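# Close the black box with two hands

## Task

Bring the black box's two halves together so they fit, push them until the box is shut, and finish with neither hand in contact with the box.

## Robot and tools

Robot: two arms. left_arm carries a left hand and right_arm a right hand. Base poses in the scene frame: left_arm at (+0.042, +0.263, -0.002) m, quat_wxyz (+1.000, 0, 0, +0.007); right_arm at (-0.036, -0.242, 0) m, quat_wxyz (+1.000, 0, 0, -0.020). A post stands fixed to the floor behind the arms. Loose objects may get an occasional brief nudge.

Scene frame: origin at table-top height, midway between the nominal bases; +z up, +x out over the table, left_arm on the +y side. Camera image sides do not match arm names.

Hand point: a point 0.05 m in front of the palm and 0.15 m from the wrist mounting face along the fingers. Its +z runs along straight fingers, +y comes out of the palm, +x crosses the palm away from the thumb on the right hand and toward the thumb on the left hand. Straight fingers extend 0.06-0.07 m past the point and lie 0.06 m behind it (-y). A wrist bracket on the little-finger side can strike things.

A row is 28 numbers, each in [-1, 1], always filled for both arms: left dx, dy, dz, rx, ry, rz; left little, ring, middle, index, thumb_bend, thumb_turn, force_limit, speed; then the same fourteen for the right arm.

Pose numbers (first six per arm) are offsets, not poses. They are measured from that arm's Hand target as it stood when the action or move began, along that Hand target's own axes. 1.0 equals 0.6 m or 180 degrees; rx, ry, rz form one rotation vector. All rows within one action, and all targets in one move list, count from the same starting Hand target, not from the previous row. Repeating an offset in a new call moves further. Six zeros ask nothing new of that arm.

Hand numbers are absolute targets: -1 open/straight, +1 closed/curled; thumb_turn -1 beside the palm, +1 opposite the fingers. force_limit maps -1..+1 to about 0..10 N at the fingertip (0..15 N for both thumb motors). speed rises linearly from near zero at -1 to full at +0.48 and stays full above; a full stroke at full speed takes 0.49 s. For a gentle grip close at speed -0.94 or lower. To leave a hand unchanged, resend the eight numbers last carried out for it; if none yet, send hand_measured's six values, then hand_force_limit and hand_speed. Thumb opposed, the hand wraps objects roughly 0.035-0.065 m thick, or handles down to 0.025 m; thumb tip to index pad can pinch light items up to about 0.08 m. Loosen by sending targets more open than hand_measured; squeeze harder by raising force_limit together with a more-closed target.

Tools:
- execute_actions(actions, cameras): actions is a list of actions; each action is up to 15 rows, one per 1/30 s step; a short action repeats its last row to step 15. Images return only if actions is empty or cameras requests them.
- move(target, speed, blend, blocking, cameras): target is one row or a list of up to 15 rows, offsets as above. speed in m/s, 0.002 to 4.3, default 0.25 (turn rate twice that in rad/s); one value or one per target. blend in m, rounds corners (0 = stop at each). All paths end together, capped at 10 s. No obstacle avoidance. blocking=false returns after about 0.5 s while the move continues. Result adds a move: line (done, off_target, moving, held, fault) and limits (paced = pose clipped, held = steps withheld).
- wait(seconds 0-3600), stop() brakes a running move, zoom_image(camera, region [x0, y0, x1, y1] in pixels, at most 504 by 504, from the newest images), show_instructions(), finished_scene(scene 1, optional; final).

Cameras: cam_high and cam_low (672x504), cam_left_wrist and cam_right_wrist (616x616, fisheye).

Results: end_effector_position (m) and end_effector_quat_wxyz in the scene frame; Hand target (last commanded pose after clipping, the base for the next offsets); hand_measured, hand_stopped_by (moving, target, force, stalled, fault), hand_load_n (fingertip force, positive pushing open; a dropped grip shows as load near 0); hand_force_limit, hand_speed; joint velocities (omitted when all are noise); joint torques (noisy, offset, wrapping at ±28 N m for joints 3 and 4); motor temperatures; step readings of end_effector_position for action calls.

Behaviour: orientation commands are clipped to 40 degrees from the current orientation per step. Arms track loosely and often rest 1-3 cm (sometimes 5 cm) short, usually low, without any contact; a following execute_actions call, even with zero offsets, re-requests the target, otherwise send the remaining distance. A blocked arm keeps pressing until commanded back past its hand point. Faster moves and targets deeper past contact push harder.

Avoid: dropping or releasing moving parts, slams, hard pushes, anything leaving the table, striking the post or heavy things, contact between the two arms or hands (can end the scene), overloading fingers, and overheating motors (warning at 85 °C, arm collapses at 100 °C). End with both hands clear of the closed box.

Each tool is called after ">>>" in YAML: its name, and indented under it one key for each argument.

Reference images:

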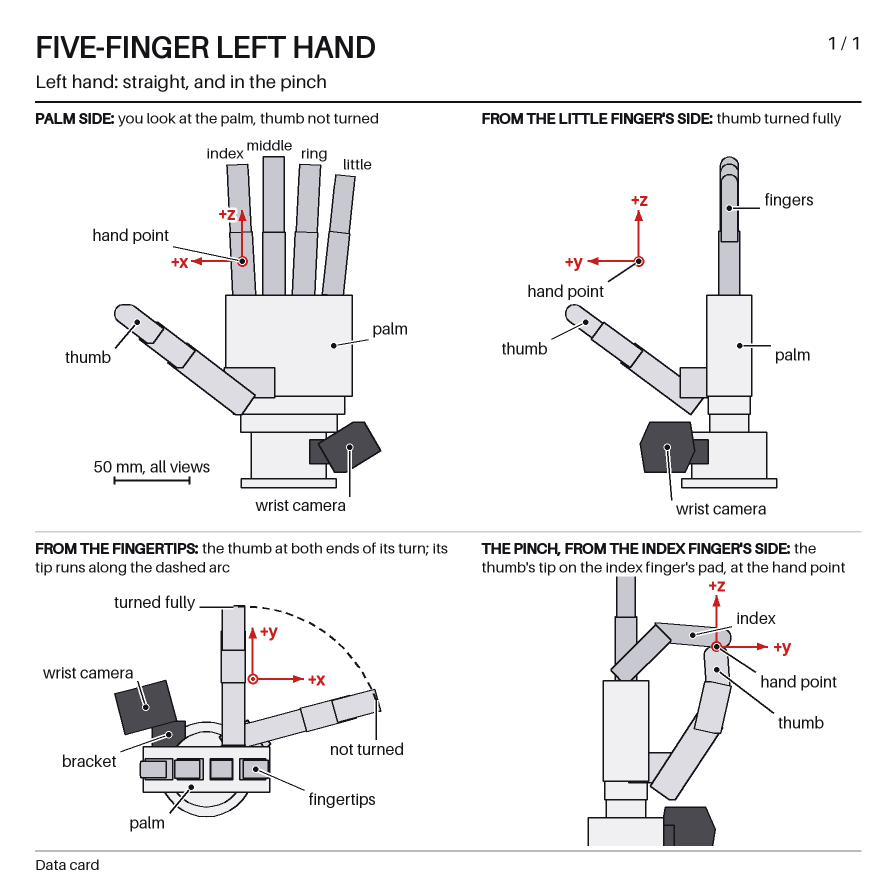

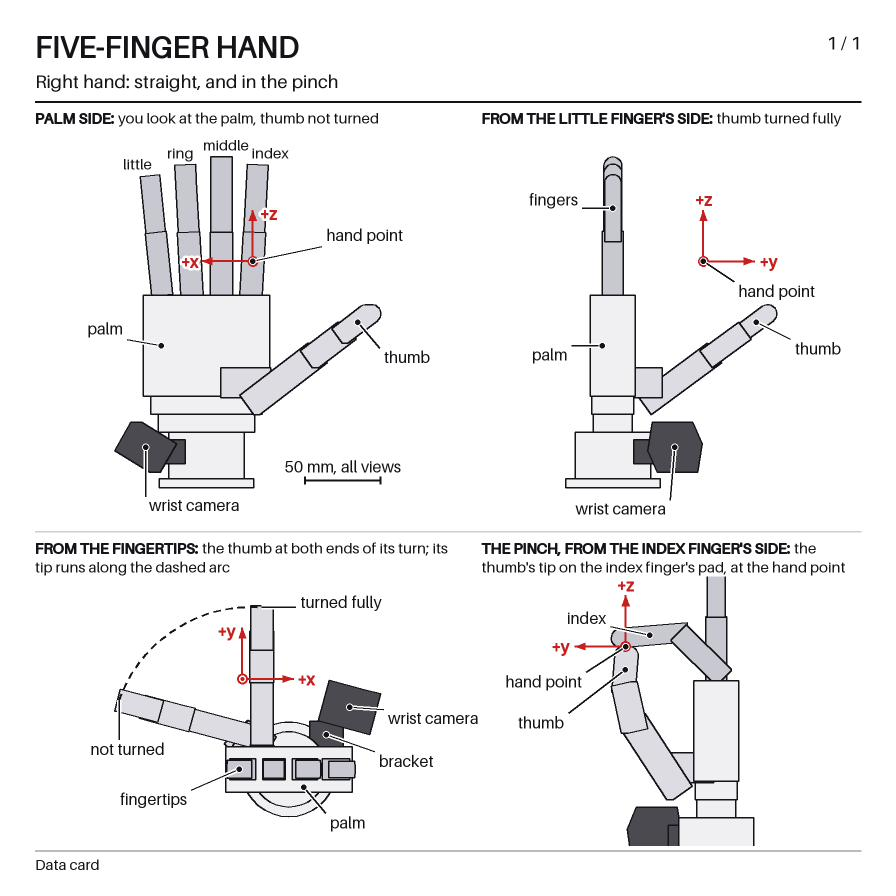

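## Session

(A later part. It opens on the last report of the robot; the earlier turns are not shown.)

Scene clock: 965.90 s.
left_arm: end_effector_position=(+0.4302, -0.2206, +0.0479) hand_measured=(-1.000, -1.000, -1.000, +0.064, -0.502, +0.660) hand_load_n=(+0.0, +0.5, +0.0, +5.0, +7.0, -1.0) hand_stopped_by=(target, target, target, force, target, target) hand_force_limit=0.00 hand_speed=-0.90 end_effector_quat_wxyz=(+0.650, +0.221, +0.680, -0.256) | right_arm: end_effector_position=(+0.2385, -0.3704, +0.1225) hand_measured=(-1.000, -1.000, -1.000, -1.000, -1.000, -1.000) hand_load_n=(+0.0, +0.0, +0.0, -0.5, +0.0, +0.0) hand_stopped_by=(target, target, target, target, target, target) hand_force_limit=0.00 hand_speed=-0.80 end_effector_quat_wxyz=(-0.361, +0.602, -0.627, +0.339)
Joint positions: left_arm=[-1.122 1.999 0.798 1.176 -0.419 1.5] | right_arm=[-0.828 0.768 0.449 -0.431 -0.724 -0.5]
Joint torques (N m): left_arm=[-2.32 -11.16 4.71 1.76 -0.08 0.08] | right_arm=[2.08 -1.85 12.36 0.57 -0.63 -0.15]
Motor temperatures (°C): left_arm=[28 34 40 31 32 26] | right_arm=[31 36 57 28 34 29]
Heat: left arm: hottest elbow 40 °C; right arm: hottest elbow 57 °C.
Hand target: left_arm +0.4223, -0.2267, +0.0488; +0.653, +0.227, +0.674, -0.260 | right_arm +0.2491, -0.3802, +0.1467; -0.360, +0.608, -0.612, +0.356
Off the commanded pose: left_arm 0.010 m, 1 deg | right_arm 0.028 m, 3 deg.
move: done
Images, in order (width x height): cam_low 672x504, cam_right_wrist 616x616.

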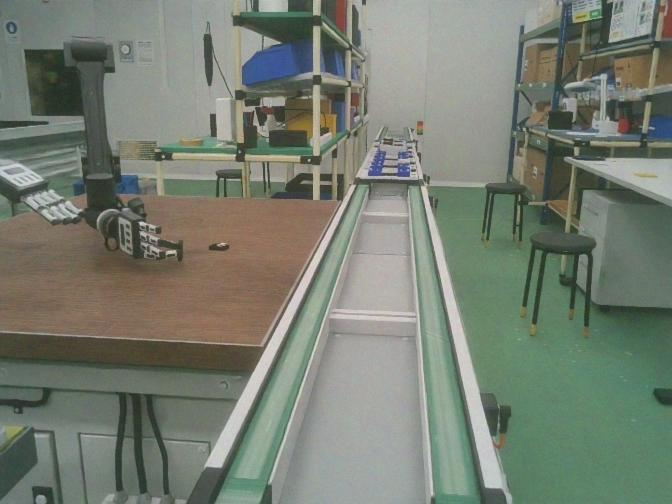

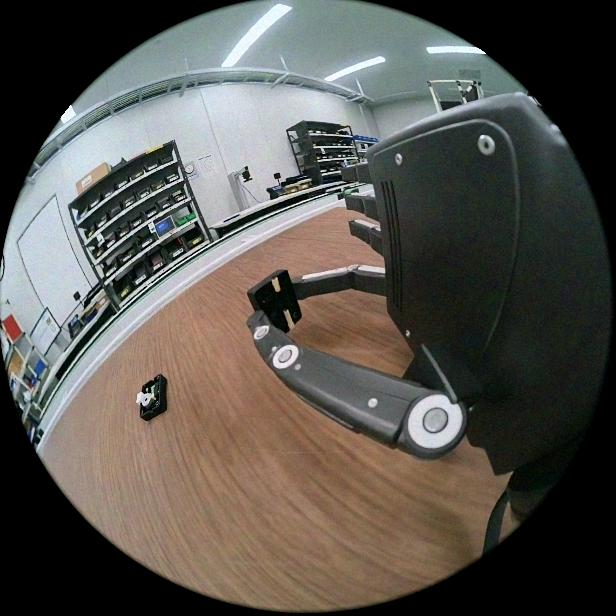

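>>> move:
  target: [0.0067,0.0003,0,0,0,0,-1,-1,-1,0.5,-0.5,0.66,0.0,-0.9,0,0,0,0,0,0,-1,-1,-1,-1,-1,-1,0,-0.8]
  cameras: ["cam_low"]
  speed: 0.03

>>> zoom_image:
  camera: "cam_low"
  region: [160, 235, 200, 275]

Scene clock: 971.03 s.
left_arm: end_effector_position=(+0.4300, -0.2203, +0.0448) hand_measured=(-1.000, -1.000, -1.000, +0.064, -0.502, +0.660) hand_load_n=(+0.0, +0.0, +0.0, +5.5, +7.0, -1.0) hand_stopped_by=(target, target, target, force, target, target) hand_force_limit=0.00 hand_speed=-0.90 end_effector_quat_wxyz=(+0.650, +0.221, +0.680, -0.256) | right_arm: end_effector_position=(+0.2385, -0.3704, +0.1225) hand_measured=(-1.000, -1.000, -1.000, -1.000, -1.000, -1.000) hand_load_n=(+0.0, +0.0, +0.0, +0.0, +0.0, -0.5) hand_stopped_by=(target, target, target, target, target, target) hand_force_limit=0.00 hand_speed=-0.80 end_effector_quat_wxyz=(-0.361, +0.602, -0.627, +0.339)
Joint positions: left_arm=[-1.122 2.008 0.798 1.186 -0.419 1.5] | right_arm=[-0.828 0.768 0.449 -0.431 -0.724 -0.5]
Joint torques (N m): left_arm=[-2.08 -11.81 4.74 1.63 -0.08 0.05] | right_arm=[2.26 -1.9 12.36 0.59 -0.62 -0.15]
Motor temperatures (°C): left_arm=[28 34 39 31 32 26] | right_arm=[31 36 57 28 34 29]
Heat: left arm: hottest elbow 39 °C; right arm: hottest elbow 57 °C.
Hand target: left_arm +0.4222, -0.2267, +0.0448; +0.653, +0.227, +0.674, -0.260 | right_arm +0.2491, -0.3802, +0.1467; -0.360, +0.608, -0.612, +0.356
Off the commanded pose: left_arm 0.010 m, 1 deg | right_arm 0.028 m, 3 deg.
move: done

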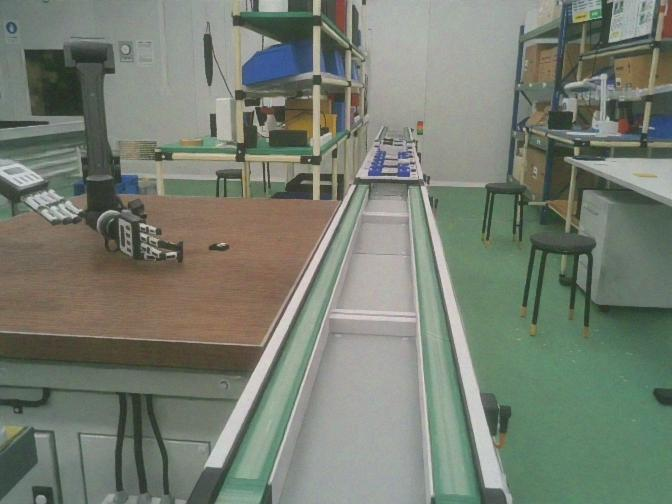

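Scaled by 12.600 from the camera's image (finer frame: 960x720).

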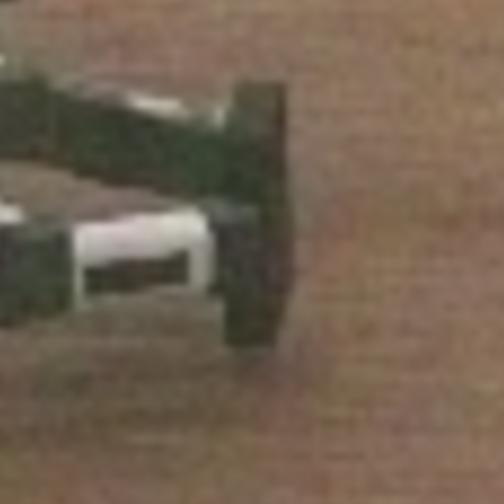

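>>> move:
  target: [0.0067,0.0003,0,0,0,0,-1,-1,-1,0.5,-0.5,0.66,0.0,-0.9,0,0,0,0,0,0,-1,-1,-1,-1,-1,-1,0,-0.8]
  cameras: ["cam_low"]
  speed: 0.03

>>> zoom_image:
  camera: "cam_low"
  region: [160, 235, 200, 275]

Scene clock: 975.47 s.
left_arm: end_effector_position=(+0.4295, -0.2199, +0.0398) hand_measured=(-1.000, -1.000, -1.000, +0.064, -0.502, +0.660) hand_load_n=(+0.0, +0.0, -0.5, +5.0, +7.0, -1.0) hand_stopped_by=(target, target, target, force, target, target) hand_force_limit=0.00 hand_speed=-0.90 end_effector_quat_wxyz=(+0.650, +0.222, +0.681, -0.256) | right_arm: end_effector_position=(+0.2385, -0.3704, +0.1225) hand_measured=(-1.000, -1.000, -1.000, -1.000, -1.000, -1.000) hand_load_n=(+0.0, +0.0, +0.0, +0.0, +0.0, +0.0) hand_stopped_by=(target, target, target, target, target, target) hand_force_limit=0.00 hand_speed=-0.80 end_effector_quat_wxyz=(-0.361, +0.602, -0.627, +0.339)
Joint positions: left_arm=[-1.122 2.021 0.798 1.196 -0.419 1.5] | right_arm=[-0.828 0.768 0.449 -0.431 -0.724 -0.5]
Joint torques (N m): left_arm=[-2.08 -12.04 4.83 1.84 -0.11 0.07] | right_arm=[1.96 -1.85 12.41 0.58 -0.63 -0.15]
Motor temperatures (°C): left_arm=[28 34 39 31 32 26] | right_arm=[31 36 57 28 34 29]
Heat: left arm: hottest elbow 39 °C; right arm: hottest elbow 57 °C.
Hand target: left_arm +0.4220, -0.2268, +0.0407; +0.653, +0.227, +0.674, -0.260 | right_arm +0.2491, -0.3802, +0.1467; -0.360, +0.608, -0.612, +0.356
Off the commanded pose: left_arm 0.010 m, 1 deg | right_arm 0.028 m, 3 deg.
move: done

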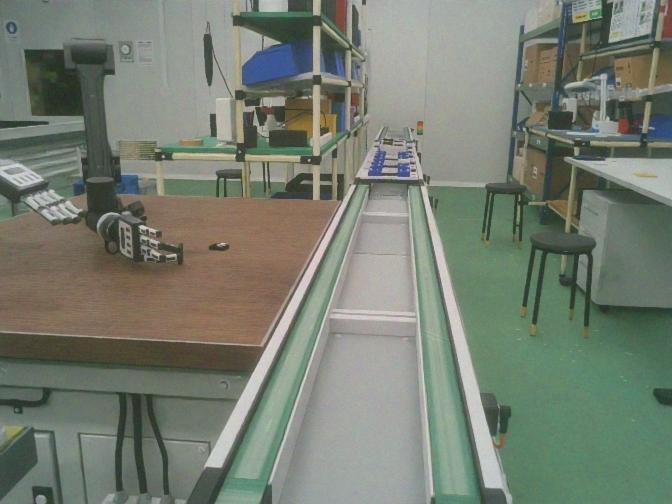

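Scaled by 12.600 from the camera's image (finer frame: 960x720).

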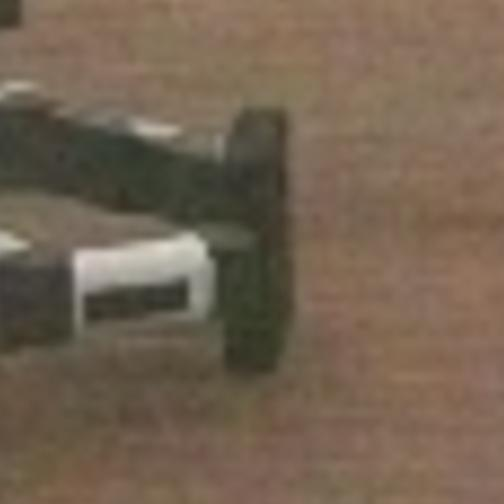

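>>> move:
  target: [0.005,0.0002,0,0,0,0,-1,-1,-1,0.5,-0.5,0.66,0.0,-0.9,0,0,0,0,0,0,-1,-1,-1,-1,-1,-1,0,-0.8]
  cameras: ["cam_low", "cam_high"]
  speed: 0.03

>>> zoom_image:
  camera: "cam_low"
  region: [160, 235, 200, 275]

>>> zoom_image:
  camera: "cam_high"
  region: [380, 240, 480, 340]

Scene clock: 987.77 s.
left_arm: end_effector_position=(+0.4294, -0.2199, +0.0395) hand_measured=(-1.000, -1.000, -1.000, +0.064, -0.502, +0.660) hand_load_n=(+0.0, +0.0, +0.0, +5.0, +7.0, -1.0) hand_stopped_by=(target, target, target, force, target, target) hand_force_limit=0.00 hand_speed=-0.90 end_effector_quat_wxyz=(+0.651, +0.221, +0.679, -0.256) | right_arm: end_effector_position=(+0.2385, -0.3704, +0.1225) hand_measured=(-1.000, -1.000, -1.000, -1.000, -1.000, -1.000) hand_load_n=(+0.0, +0.0, +0.0, +0.0, +0.0, +0.0) hand_stopped_by=(target, target, target, target, target, target) hand_force_limit=0.00 hand_speed=-0.80 end_effector_quat_wxyz=(-0.361, +0.602, -0.627, +0.339)
Joint positions: left_arm=[-1.123 2.025 0.798 1.206 -0.419 1.502] | right_arm=[-0.828 0.768 0.449 -0.431 -0.724 -0.5]
Joint torques (N m): left_arm=[-2.49 -11.63 5.08 1.47 -0.1 0.05] | right_arm=[2.08 -1.85 12.36 0.59 -0.62 -0.15]
Motor temperatures (°C): left_arm=[28 33 38 31 32 26] | right_arm=[31 36 57 28 34 29]
Heat: left arm: hottest elbow 38 °C; right arm: hottest elbow 57 °C.
Hand target: left_arm +0.4220, -0.2268, +0.0377; +0.653, +0.227, +0.674, -0.260 | right_arm +0.2491, -0.3802, +0.1467; -0.360, +0.608, -0.612, +0.356
Off the commanded pose: left_arm 0.010 m, 1 deg | right_arm 0.028 m, 3 deg.
move: done
Images, in order (width x height): cam_high 672x504, cam_low 672x504.

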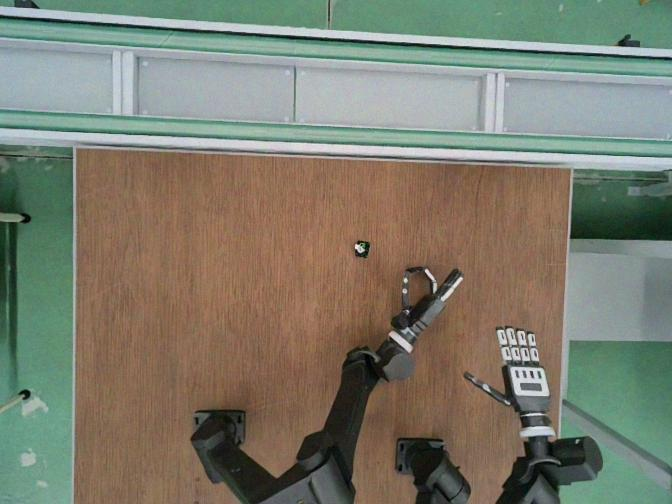

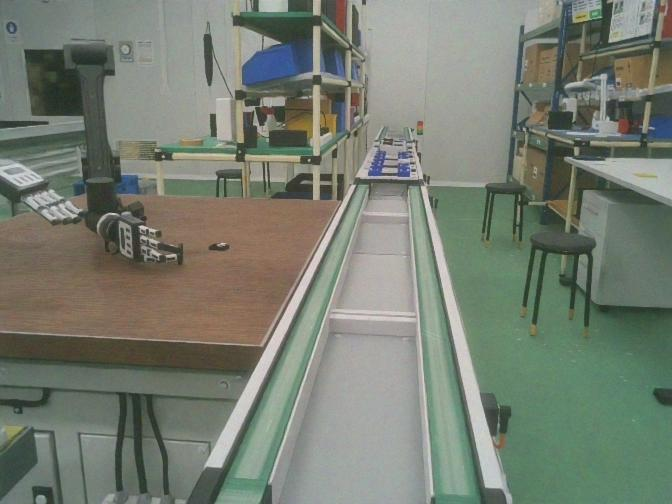

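Scaled by 12.600 from the camera's image (finer frame: 960x720).

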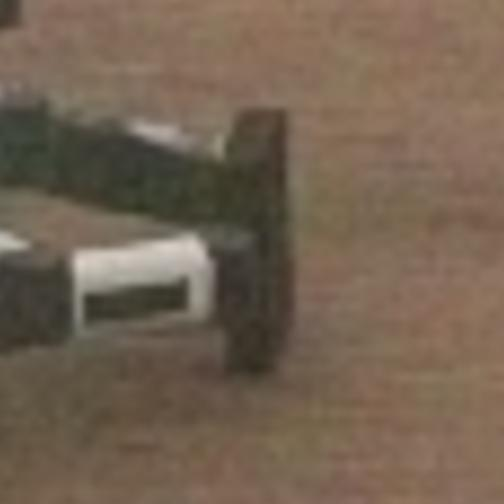

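Scaled by 5.040 from the camera's image (finer frame: 960x720).

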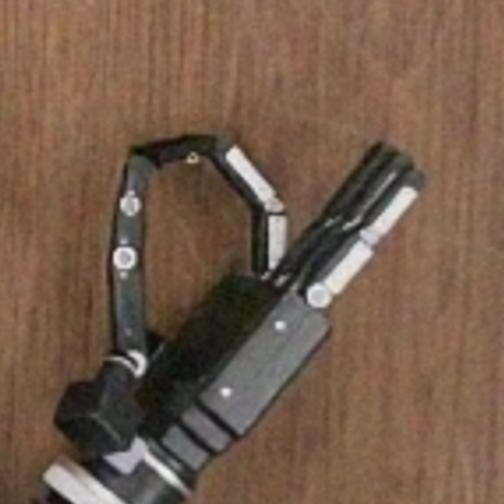

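>>> move:
  target: [0.0067,0.0002,0,0,0,0,-1,-1,-1,0.5,-0.5,0.66,0.0,-0.9,0,0,0,0,0,0,-1,-1,-1,-1,-1,-1,0,-0.8]
  cameras: ["cam_low", "cam_high","cam_right_wrist"]
  speed: 0.03

>>> zoom_image:
  camera: "cam_low"
  region: [160, 235, 200, 275]

>>> zoom_image:
  camera: "cam_right_wrist"
  region: [220, 240, 340, 360]

Scene clock: 995.03 s.
left_arm: end_effector_position=(+0.4292, -0.2198, +0.0388) hand_measured=(-1.000, -1.000, -1.000, +0.064, -0.502, +0.660) hand_load_n=(+0.0, +0.0, +0.0, +5.5, +7.0, -1.0) hand_stopped_by=(target, target, target, force, target, target) hand_force_limit=0.00 hand_speed=-0.90 end_effector_quat_wxyz=(+0.654, +0.221, +0.677, -0.257) | right_arm: end_effector_position=(+0.2385, -0.3704, +0.1225) hand_measured=(-1.000, -1.000, -1.000, -1.000, -1.000, -1.000) hand_load_n=(+0.0, +0.0, +0.0, +0.0, +0.0, +0.0) hand_stopped_by=(target, target, target, target, target, target) hand_force_limit=0.00 hand_speed=-0.80 end_effector_quat_wxyz=(-0.361, +0.602, -0.627, +0.339)
Joint positions: left_arm=[-1.123 2.032 0.798 1.22 -0.42 1.507] | right_arm=[-0.828 0.768 0.449 -0.431 -0.724 -0.5]
Joint torques (N m): left_arm=[-3.19 -10.75 5.15 1.73 -0.02 0.04] | right_arm=[2.02 -1.96 12.44 0.55 -0.62 -0.15]
Motor temperatures (°C): left_arm=[28 33 37 31 32 26] | right_arm=[31 36 57 28 34 29]
Heat: left arm: hottest elbow 37 °C; right arm: hottest elbow 57 °C.
Hand target: left_arm +0.4219, -0.2269, +0.0338; +0.653, +0.227, +0.674, -0.260 | right_arm +0.2491, -0.3802, +0.1467; -0.360, +0.608, -0.612, +0.356
Off the commanded pose: left_arm 0.011 m, 1 deg | right_arm 0.028 m, 3 deg.
move: off_target (left_arm)
Images, in order (width x height): cam_high 672x504, cam_low 672x504, cam_right_wrist 616x616.

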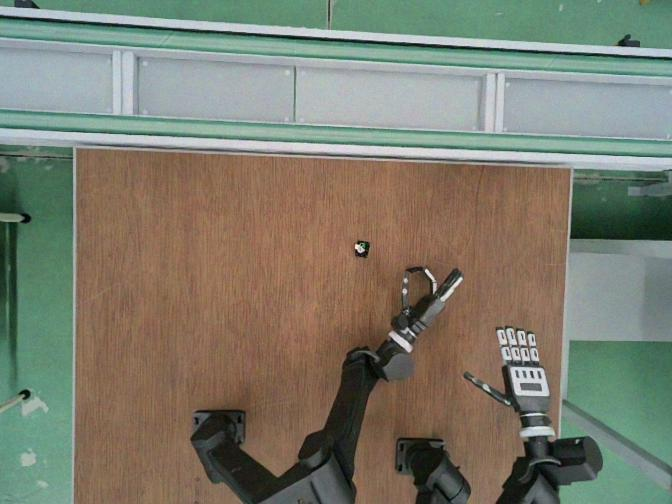

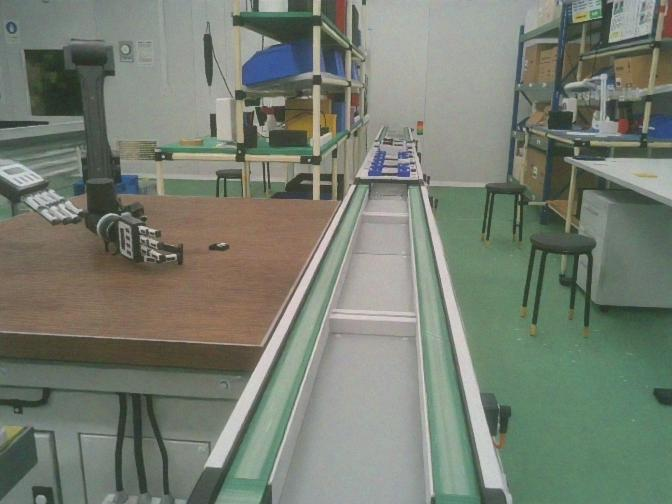

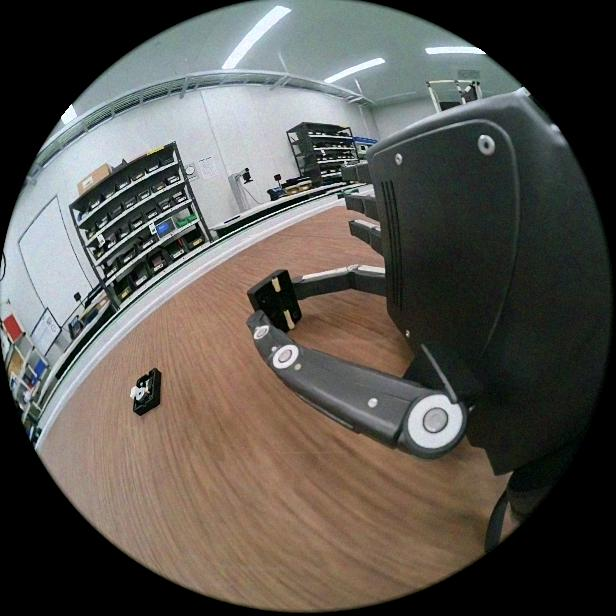

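Scaled by 12.600 from the camera's image (finer frame: 960x720).

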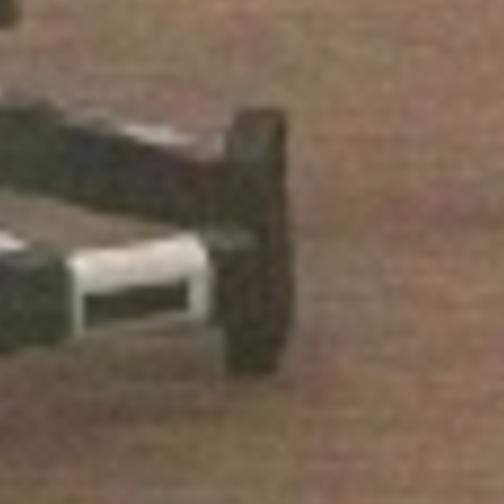

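Scaled by 4.200 from the camera's image (finer frame: 880x880).

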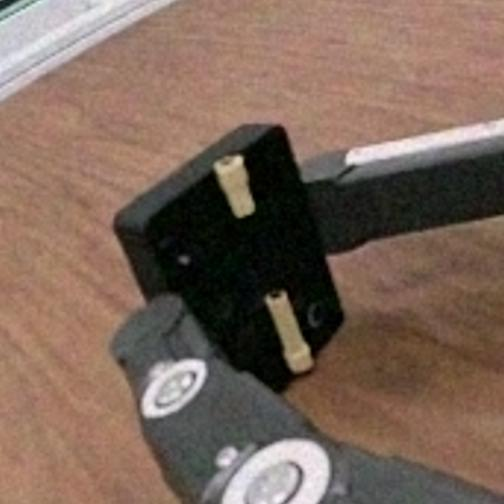

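>>> execute_actions:
  actions:
    - [[-0.0067,0,0,0,0,0,-1,-1,-1,0.0,-0.5,0.66,0.0,-0.95,0,0,0,0,0,0,-1,-1,-1,-1,-1,-1,0,-0.8]]
    - [[0,0,0,0,0,0,-1,-1,-1,-0.1,-0.5,0.66,0.0,-0.9,0,0,0,0,0,0,-1,-1,-1,-1,-1,-1,0,-0.8]]
  cameras: ["cam_low", "cam_right_wrist"]

>>> zoom_image:
  camera: "cam_low"
  region: [160, 235, 200, 275]

>>> zoom_image:
  camera: "cam_right_wrist"
  region: [220, 240, 340, 360]

Scene clock: 1000.77 s.
left_arm: end_effector_position=(+0.4292, -0.2198, +0.0388) hand_measured=(-1.000, -1.000, -1.000, -0.100, -0.500, +0.660) hand_load_n=(+0.0, +0.0, +0.0, +0.0, +0.0, +0.0) hand_stopped_by=(target, target, target, target, target, target) hand_force_limit=0.00 hand_speed=-0.90 end_effector_quat_wxyz=(+0.654, +0.221, +0.677, -0.256) | right_arm: end_effector_position=(+0.2385, -0.3704, +0.1225) hand_measured=(-1.000, -1.000, -1.000, -1.000, -1.000, -1.000) hand_load_n=(+0.0, +0.0, +0.0, +0.0, +0.0, +0.0) hand_stopped_by=(target, target, target, target, target, target) hand_force_limit=0.00 hand_speed=-0.80 end_effector_quat_wxyz=(-0.361, +0.602, -0.627, +0.339)
Joint positions: left_arm=[-1.123 2.032 0.798 1.22 -0.42 1.507] | right_arm=[-0.828 0.768 0.449 -0.431 -0.724 -0.5]
Joint torques (N m): left_arm=[-2.37 -11.63 4.94 1.07 -0.03 -0.02] | right_arm=[2.14 -1.9 12.38 0.57 -0.63 -0.14]
Motor temperatures (°C): left_arm=[28 33 37 31 32 26] | right_arm=[31 36 57 28 34 29]
Heat: left arm: hottest elbow 37 °C; right arm: hottest elbow 57 °C.
Hand target: left_arm +0.4221, -0.2267, +0.0378; +0.653, +0.227, +0.674, -0.260 | right_arm +0.2491, -0.3802, +0.1467; -0.360, +0.608, -0.612, +0.356
Off the commanded pose: left_arm 0.010 m, 1 deg | right_arm 0.028 m, 3 deg.
Step readings (end_effector_position of left_arm | right_arm):
0: (+0.4292, -0.2198, +0.0388) | (+0.2385, -0.3704, +0.1225)
1: (+0.4292, -0.2198, +0.0388) | (+0.2385, -0.3704, +0.1225)
2: (+0.4292, -0.2198, +0.0388) | (+0.2385, -0.3704, +0.1225)
4: (+0.4292, -0.2198, +0.0388) | (+0.2385, -0.3704, +0.1225)
8: (+0.4292, -0.2198, +0.0388) | (+0.2385, -0.3704, +0.1225)
15: (+0.4292, -0.2198, +0.0388) | (+0.2385, -0.3704, +0.1225)
16: (+0.4292, -0.2198, +0.0388) | (+0.2385, -0.3704, +0.1225)
17: (+0.4292, -0.2198, +0.0388) | (+0.2385, -0.3704, +0.1225)
19: (+0.4292, -0.2198, +0.0388) | (+0.2385, -0.3704, +0.1225)
23: (+0.4292, -0.2198, +0.0388) | (+0.2385, -0.3704, +0.1225)
30: (+0.4292, -0.2198, +0.0388) | (+0.2385, -0.3704, +0.1225)

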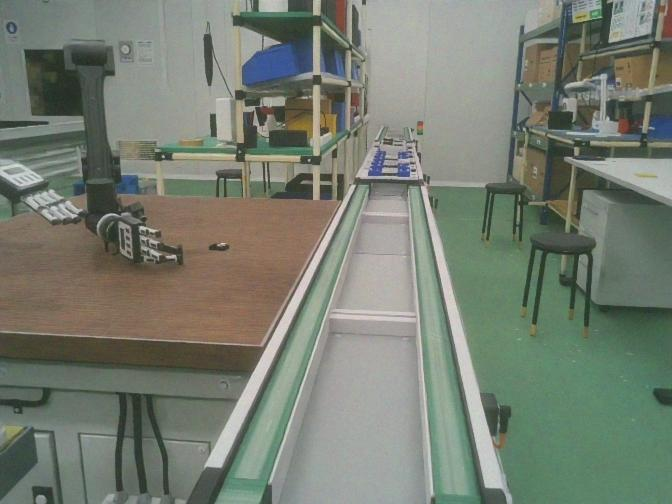

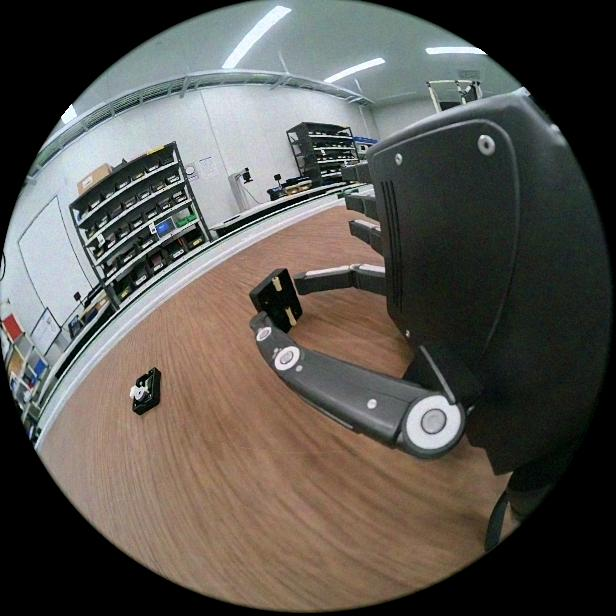

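Scaled by 12.600 from the camera's image (finer frame: 960x720).

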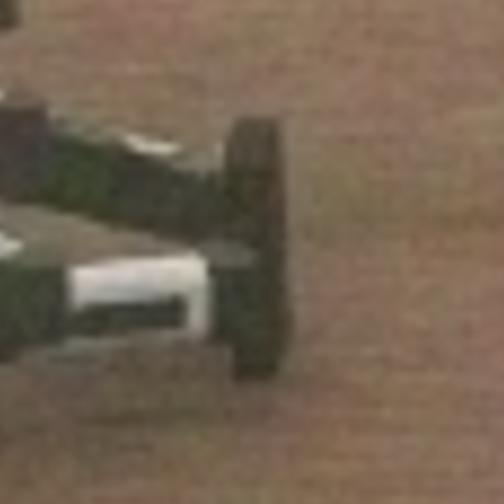

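Scaled by 4.200 from the camera's image (finer frame: 880x880).

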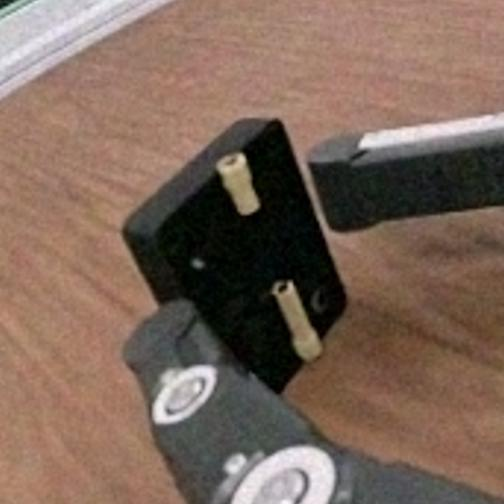

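>>> execute_actions:
  actions:
    - [[0,0,0,0,0,0,-1,-1,-1,-0.5,-0.6,0.66,0.0,-0.9,0,0,0,0,0,0,-1,-1,-1,-1,-1,-1,0,-0.8]]
    - [[0,0,0,0,0,0,-1,-1,-1,-0.5,-0.6,0.66,0.0,-0.9,0,0,0,0,0,0,-1,-1,-1,-1,-1,-1,0,-0.8]]
  cameras: ["cam_low", "cam_right_wrist"]

>>> zoom_image:
  camera: "cam_right_wrist"
  region: [220, 240, 340, 360]

Scene clock: 1011.80 s.
left_arm: end_effector_position=(+0.4292, -0.2198, +0.0388) hand_measured=(-1.000, -1.000, -1.000, -0.500, -0.600, +0.660) hand_load_n=(+0.0, +0.0, +0.0, +0.0, -0.5, +0.0) hand_stopped_by=(target, target, target, target, target, target) hand_force_limit=0.00 hand_speed=-0.90 end_effector_quat_wxyz=(+0.654, +0.221, +0.677, -0.256) | right_arm: end_effector_position=(+0.2385, -0.3704, +0.1225) hand_measured=(-1.000, -1.000, -1.000, -1.000, -1.000, -1.000) hand_load_n=(+0.0, +0.0, +0.0, -0.5, +0.0, +0.0) hand_stopped_by=(target, target, target, target, target, target) hand_force_limit=0.00 hand_speed=-0.80 end_effector_quat_wxyz=(-0.361, +0.602, -0.627, +0.339)
Joint positions: left_arm=[-1.123 2.032 0.798 1.22 -0.42 1.507] | right_arm=[-0.828 0.768 0.449 -0.431 -0.724 -0.5]
Joint torques (N m): left_arm=[-1.44 -11.58 4.98 1.09 0.01 0.05] | right_arm=[2.08 -1.61 12.36 0.62 -0.63 -0.16]
Motor temperatures (°C): left_arm=[28 34 36 31 32 26] | right_arm=[30 36 58 28 34 29]
Heat: left arm: hottest elbow 36 °C; right arm: hottest elbow 58 °C.
Hand target: left_arm +0.4221, -0.2267, +0.0378; +0.653, +0.227, +0.674, -0.260 | right_arm +0.2491, -0.3802, +0.1467; -0.360, +0.608, -0.612, +0.356
Off the commanded pose: left_arm 0.010 m, 1 deg | right_arm 0.028 m, 3 deg.
Step readings (end_effector_position of left_arm | right_arm):
0: (+0.4292, -0.2198, +0.0388) | (+0.2385, -0.3704, +0.1225)
1: (+0.4292, -0.2198, +0.0388) | (+0.2385, -0.3704, +0.1225)
2: (+0.4292, -0.2198, +0.0388) | (+0.2385, -0.3704, +0.1225)
4: (+0.4292, -0.2198, +0.0388) | (+0.2385, -0.3704, +0.1225)
8: (+0.4292, -0.2198, +0.0388) | (+0.2385, -0.3704, +0.1225)
15: (+0.4292, -0.2198, +0.0388) | (+0.2385, -0.3704, +0.1225)
16: (+0.4292, -0.2198, +0.0388) | (+0.2385, -0.3704, +0.1225)
17: (+0.4292, -0.2198, +0.0388) | (+0.2385, -0.3704, +0.1225)
19: (+0.4292, -0.2198, +0.0388) | (+0.2385, -0.3704, +0.1225)
23: (+0.4292, -0.2198, +0.0388) | (+0.2385, -0.3704, +0.1225)
30: (+0.4292, -0.2198, +0.0388) | (+0.2385, -0.3704, +0.1225)

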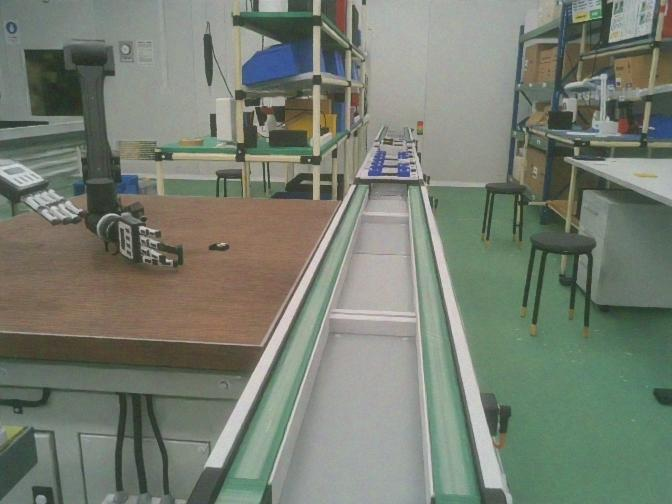

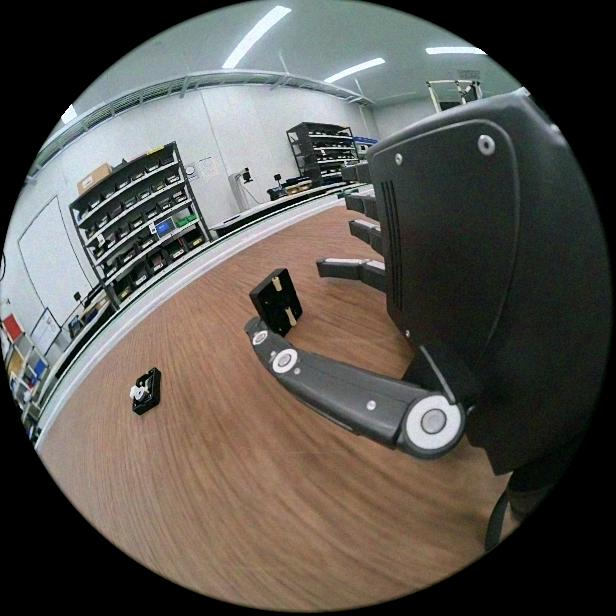

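Scaled by 4.200 from the camera's image (finer frame: 880x880).

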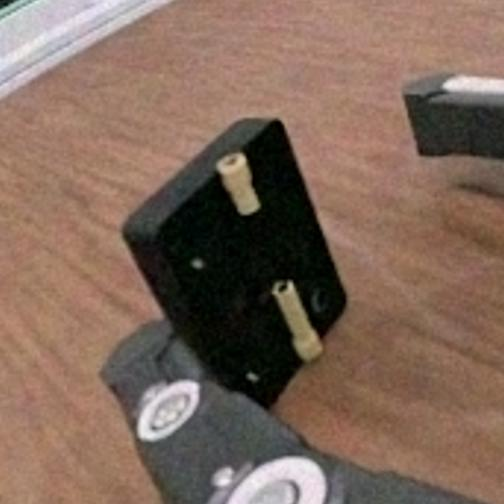

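>>> move:
  target:
    - [0.0008,-0.0092,-0.017,0,0,0,-1,-1,-1,-0.5,-0.6,0.66,0.0,-0.9,0,0,0,0,0,0,-1,-1,-1,-1,-1,-1,0,-0.8]
    - [0.006,-0.095,-0.068,0,0,0,-1,-1,-1,-0.5,-0.6,0.66,0.0,-0.9,0,0,0,0,0,0,-1,-1,-1,-1,-1,-1,0,-0.8]
  cameras: ["cam_low", "cam_right_wrist", "cam_high"]
  speed: 0.05
  blend: 0.004

>>> zoom_image:
  camera: "cam_right_wrist"
  region: [200, 200, 360, 360]

>>> zoom_image:
  camera: "cam_high"
  region: [390, 240, 450, 300]

Scene clock: 1022.13 s.
left_arm: end_effector_position=(+0.3613, -0.2427, +0.0354) hand_measured=(-1.000, -1.000, -1.000, -0.500, -0.600, +0.660) hand_load_n=(+0.0, +0.0, +0.0, +0.0, +0.0, +0.0) hand_stopped_by=(target, target, target, target, target, target) hand_force_limit=0.00 hand_speed=-0.90 end_effector_quat_wxyz=(+0.652, +0.226, +0.678, -0.254) | right_arm: end_effector_position=(+0.2385, -0.3704, +0.1225) hand_measured=(-1.000, -1.000, -1.000, -1.000, -1.000, -1.000) hand_load_n=(+0.0, +0.0, +0.0, +0.0, +0.0, +0.0) hand_stopped_by=(target, target, target, target, target, target) hand_force_limit=0.00 hand_speed=-0.80 end_effector_quat_wxyz=(-0.361, +0.602, -0.627, +0.339)
Joint positions: left_arm=[-1.282 2.032 0.786 1.22 -0.574 1.507] | right_arm=[-0.828 0.768 0.449 -0.431 -0.724 -0.5]
Joint torques (N m): left_arm=[-1.85 -12.4 3.75 1.65 -0.09 -0.05] | right_arm=[2.26 -1.9 12.41 0.58 -0.62 -0.15]
Motor temperatures (°C): left_arm=[28 34 36 31 31 26] | right_arm=[30 36 58 28 34 29]
Heat: left arm: hottest elbow 36 °C; right arm: hottest elbow 58 °C.
Hand target: left_arm +0.3542, -0.2438, +0.0379; +0.653, +0.227, +0.674, -0.260 | right_arm +0.2491, -0.3802, +0.1467; -0.360, +0.608, -0.612, +0.356
Off the commanded pose: left_arm 0.008 m, 1 deg | right_arm 0.028 m, 3 deg.
move: done
Images, in order (width x height): cam_high 672x504, cam_low 672x504, cam_right_wrist 616x616.

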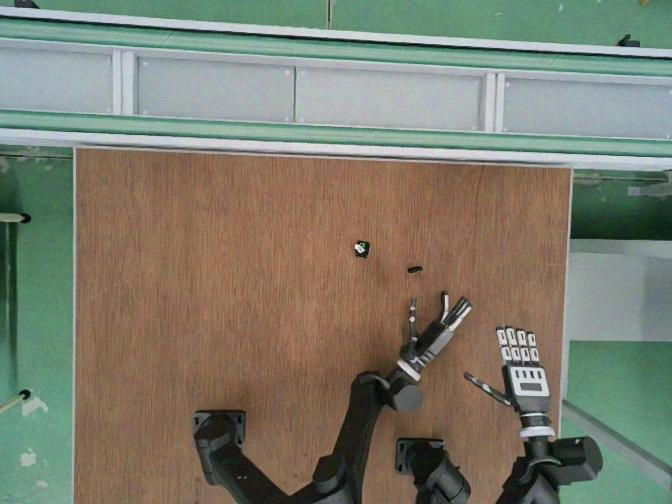

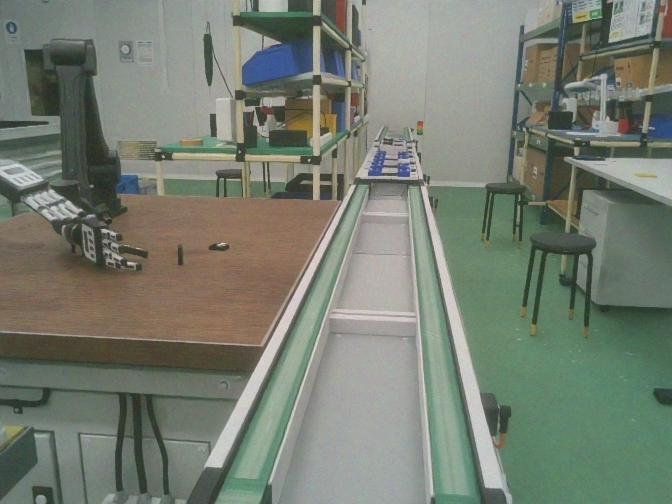

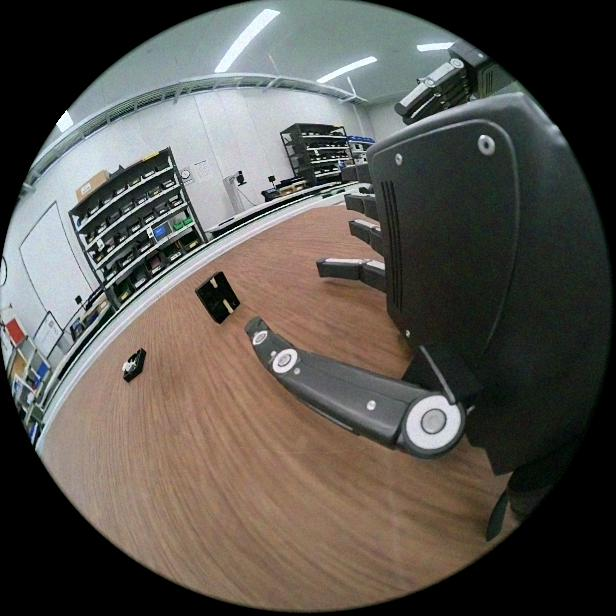

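Scaled by 3.150 from the camera's image (finer frame: 880x880).

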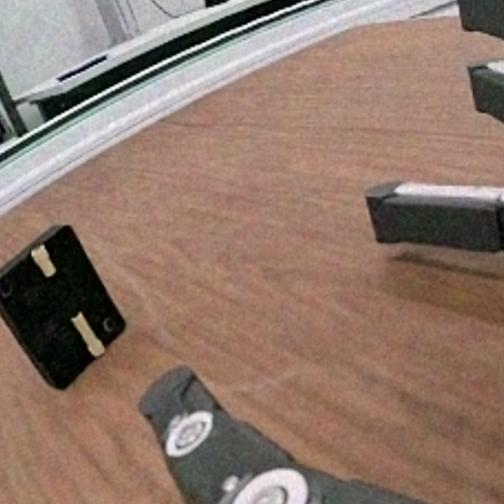

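Scaled by 8.400 from the camera's image (finer frame: 960x720).

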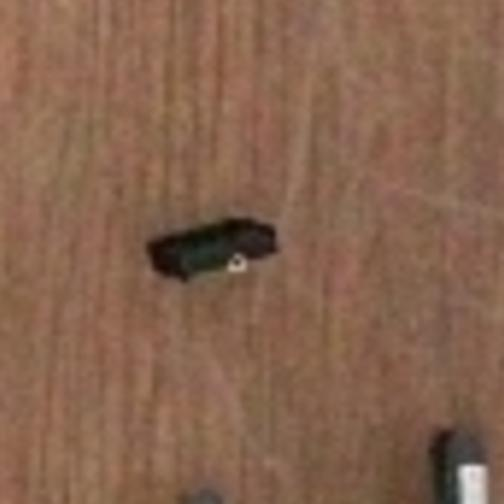

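>>> move:
  target:
    - [-0.216,-0.0117,-0.0026,0,0,0,-1,-1,-1,-0.4,-0.62,0.66,0.0,-0.5,0,0,0,0,0,0,-1,-1,-1,-1,-1,-1,0,-0.8]
    - [-0.1827,0.0922,0.0618,0.0224,0.2686,-0.4025,-1,-1,-1,-0.4,-0.62,0.66,0.0,-0.5,0,0,0,0,0,0,-1,-1,-1,-1,-1,-1,0,-0.8]
  cameras: ["cam_low", "cam_right_wrist", "cam_high"]
  speed: 0.2
  blend: 0.01

>>> zoom_image:
  camera: "cam_right_wrist"
  region: [200, 200, 360, 360]

Scene clock: 1043.03 s.
left_arm: end_effector_position=(+0.4027, -0.2110, +0.1206) hand_measured=(-1.000, -1.000, -1.000, -0.400, -0.620, +0.660) hand_load_n=(+0.0, +0.0, +0.0, +0.0, +0.0, +0.0) hand_stopped_by=(target, target, target, target, target, target) hand_force_limit=0.00 hand_speed=-0.50 end_effector_quat_wxyz=(+0.047, -0.100, +0.869, -0.482) | right_arm: end_effector_position=(+0.2385, -0.3704, +0.1225) hand_measured=(-1.000, -1.000, -1.000, -1.000, -1.000, -1.000) hand_load_n=(+0.0, +0.0, +0.0, +0.0, +0.0, -0.5) hand_stopped_by=(target, target, target, target, target, target) hand_force_limit=0.00 hand_speed=-0.80 end_effector_quat_wxyz=(-0.361, +0.602, -0.627, +0.339)
Joint positions: left_arm=[-0.76 1.607 1.099 -0.145 0.51 0.339] | right_arm=[-0.828 0.768 0.449 -0.431 -0.724 -0.5]
Joint torques (N m): left_arm=[0.32 -10.81 13.78 0.65 0.49 -0.12] | right_arm=[2.02 -1.67 12.37 0.58 -0.62 -0.15]
Motor temperatures (°C): left_arm=[27 35 36 31 31 26] | right_arm=[30 35 58 28 33 29]
Heat: left arm: hottest elbow 36 °C; right arm: hottest elbow 58 °C.
Hand target: left_arm +0.4230, -0.2220, +0.1438; +0.058, -0.102, +0.860, -0.497 | right_arm +0.2491, -0.3802, +0.1467; -0.360, +0.608, -0.612, +0.356
Off the commanded pose: left_arm 0.033 m, 2 deg | right_arm 0.028 m, 3 deg.
move: off_target (left_arm)
Images, in order (width x height): cam_high 672x504, cam_low 672x504, cam_right_wrist 616x616.

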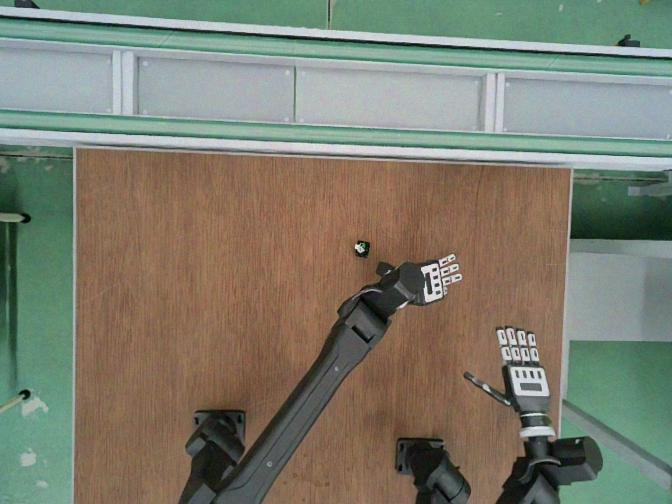

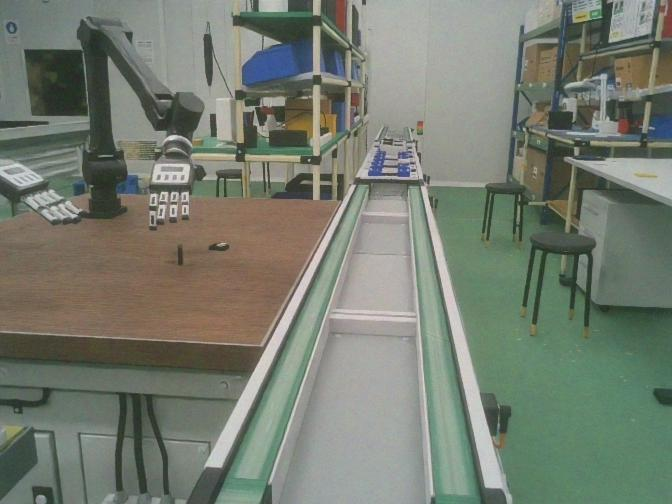

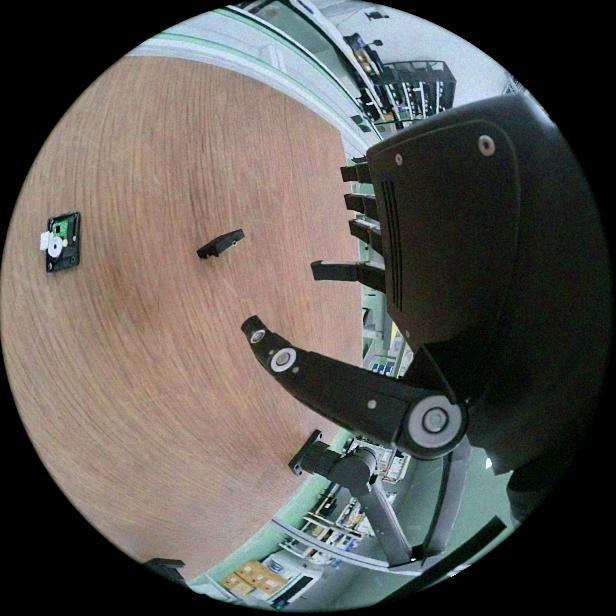

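Scaled by 3.150 from the camera's image (finer frame: 880x880).

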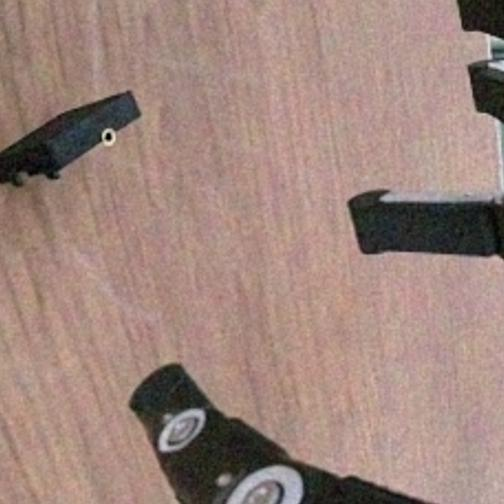

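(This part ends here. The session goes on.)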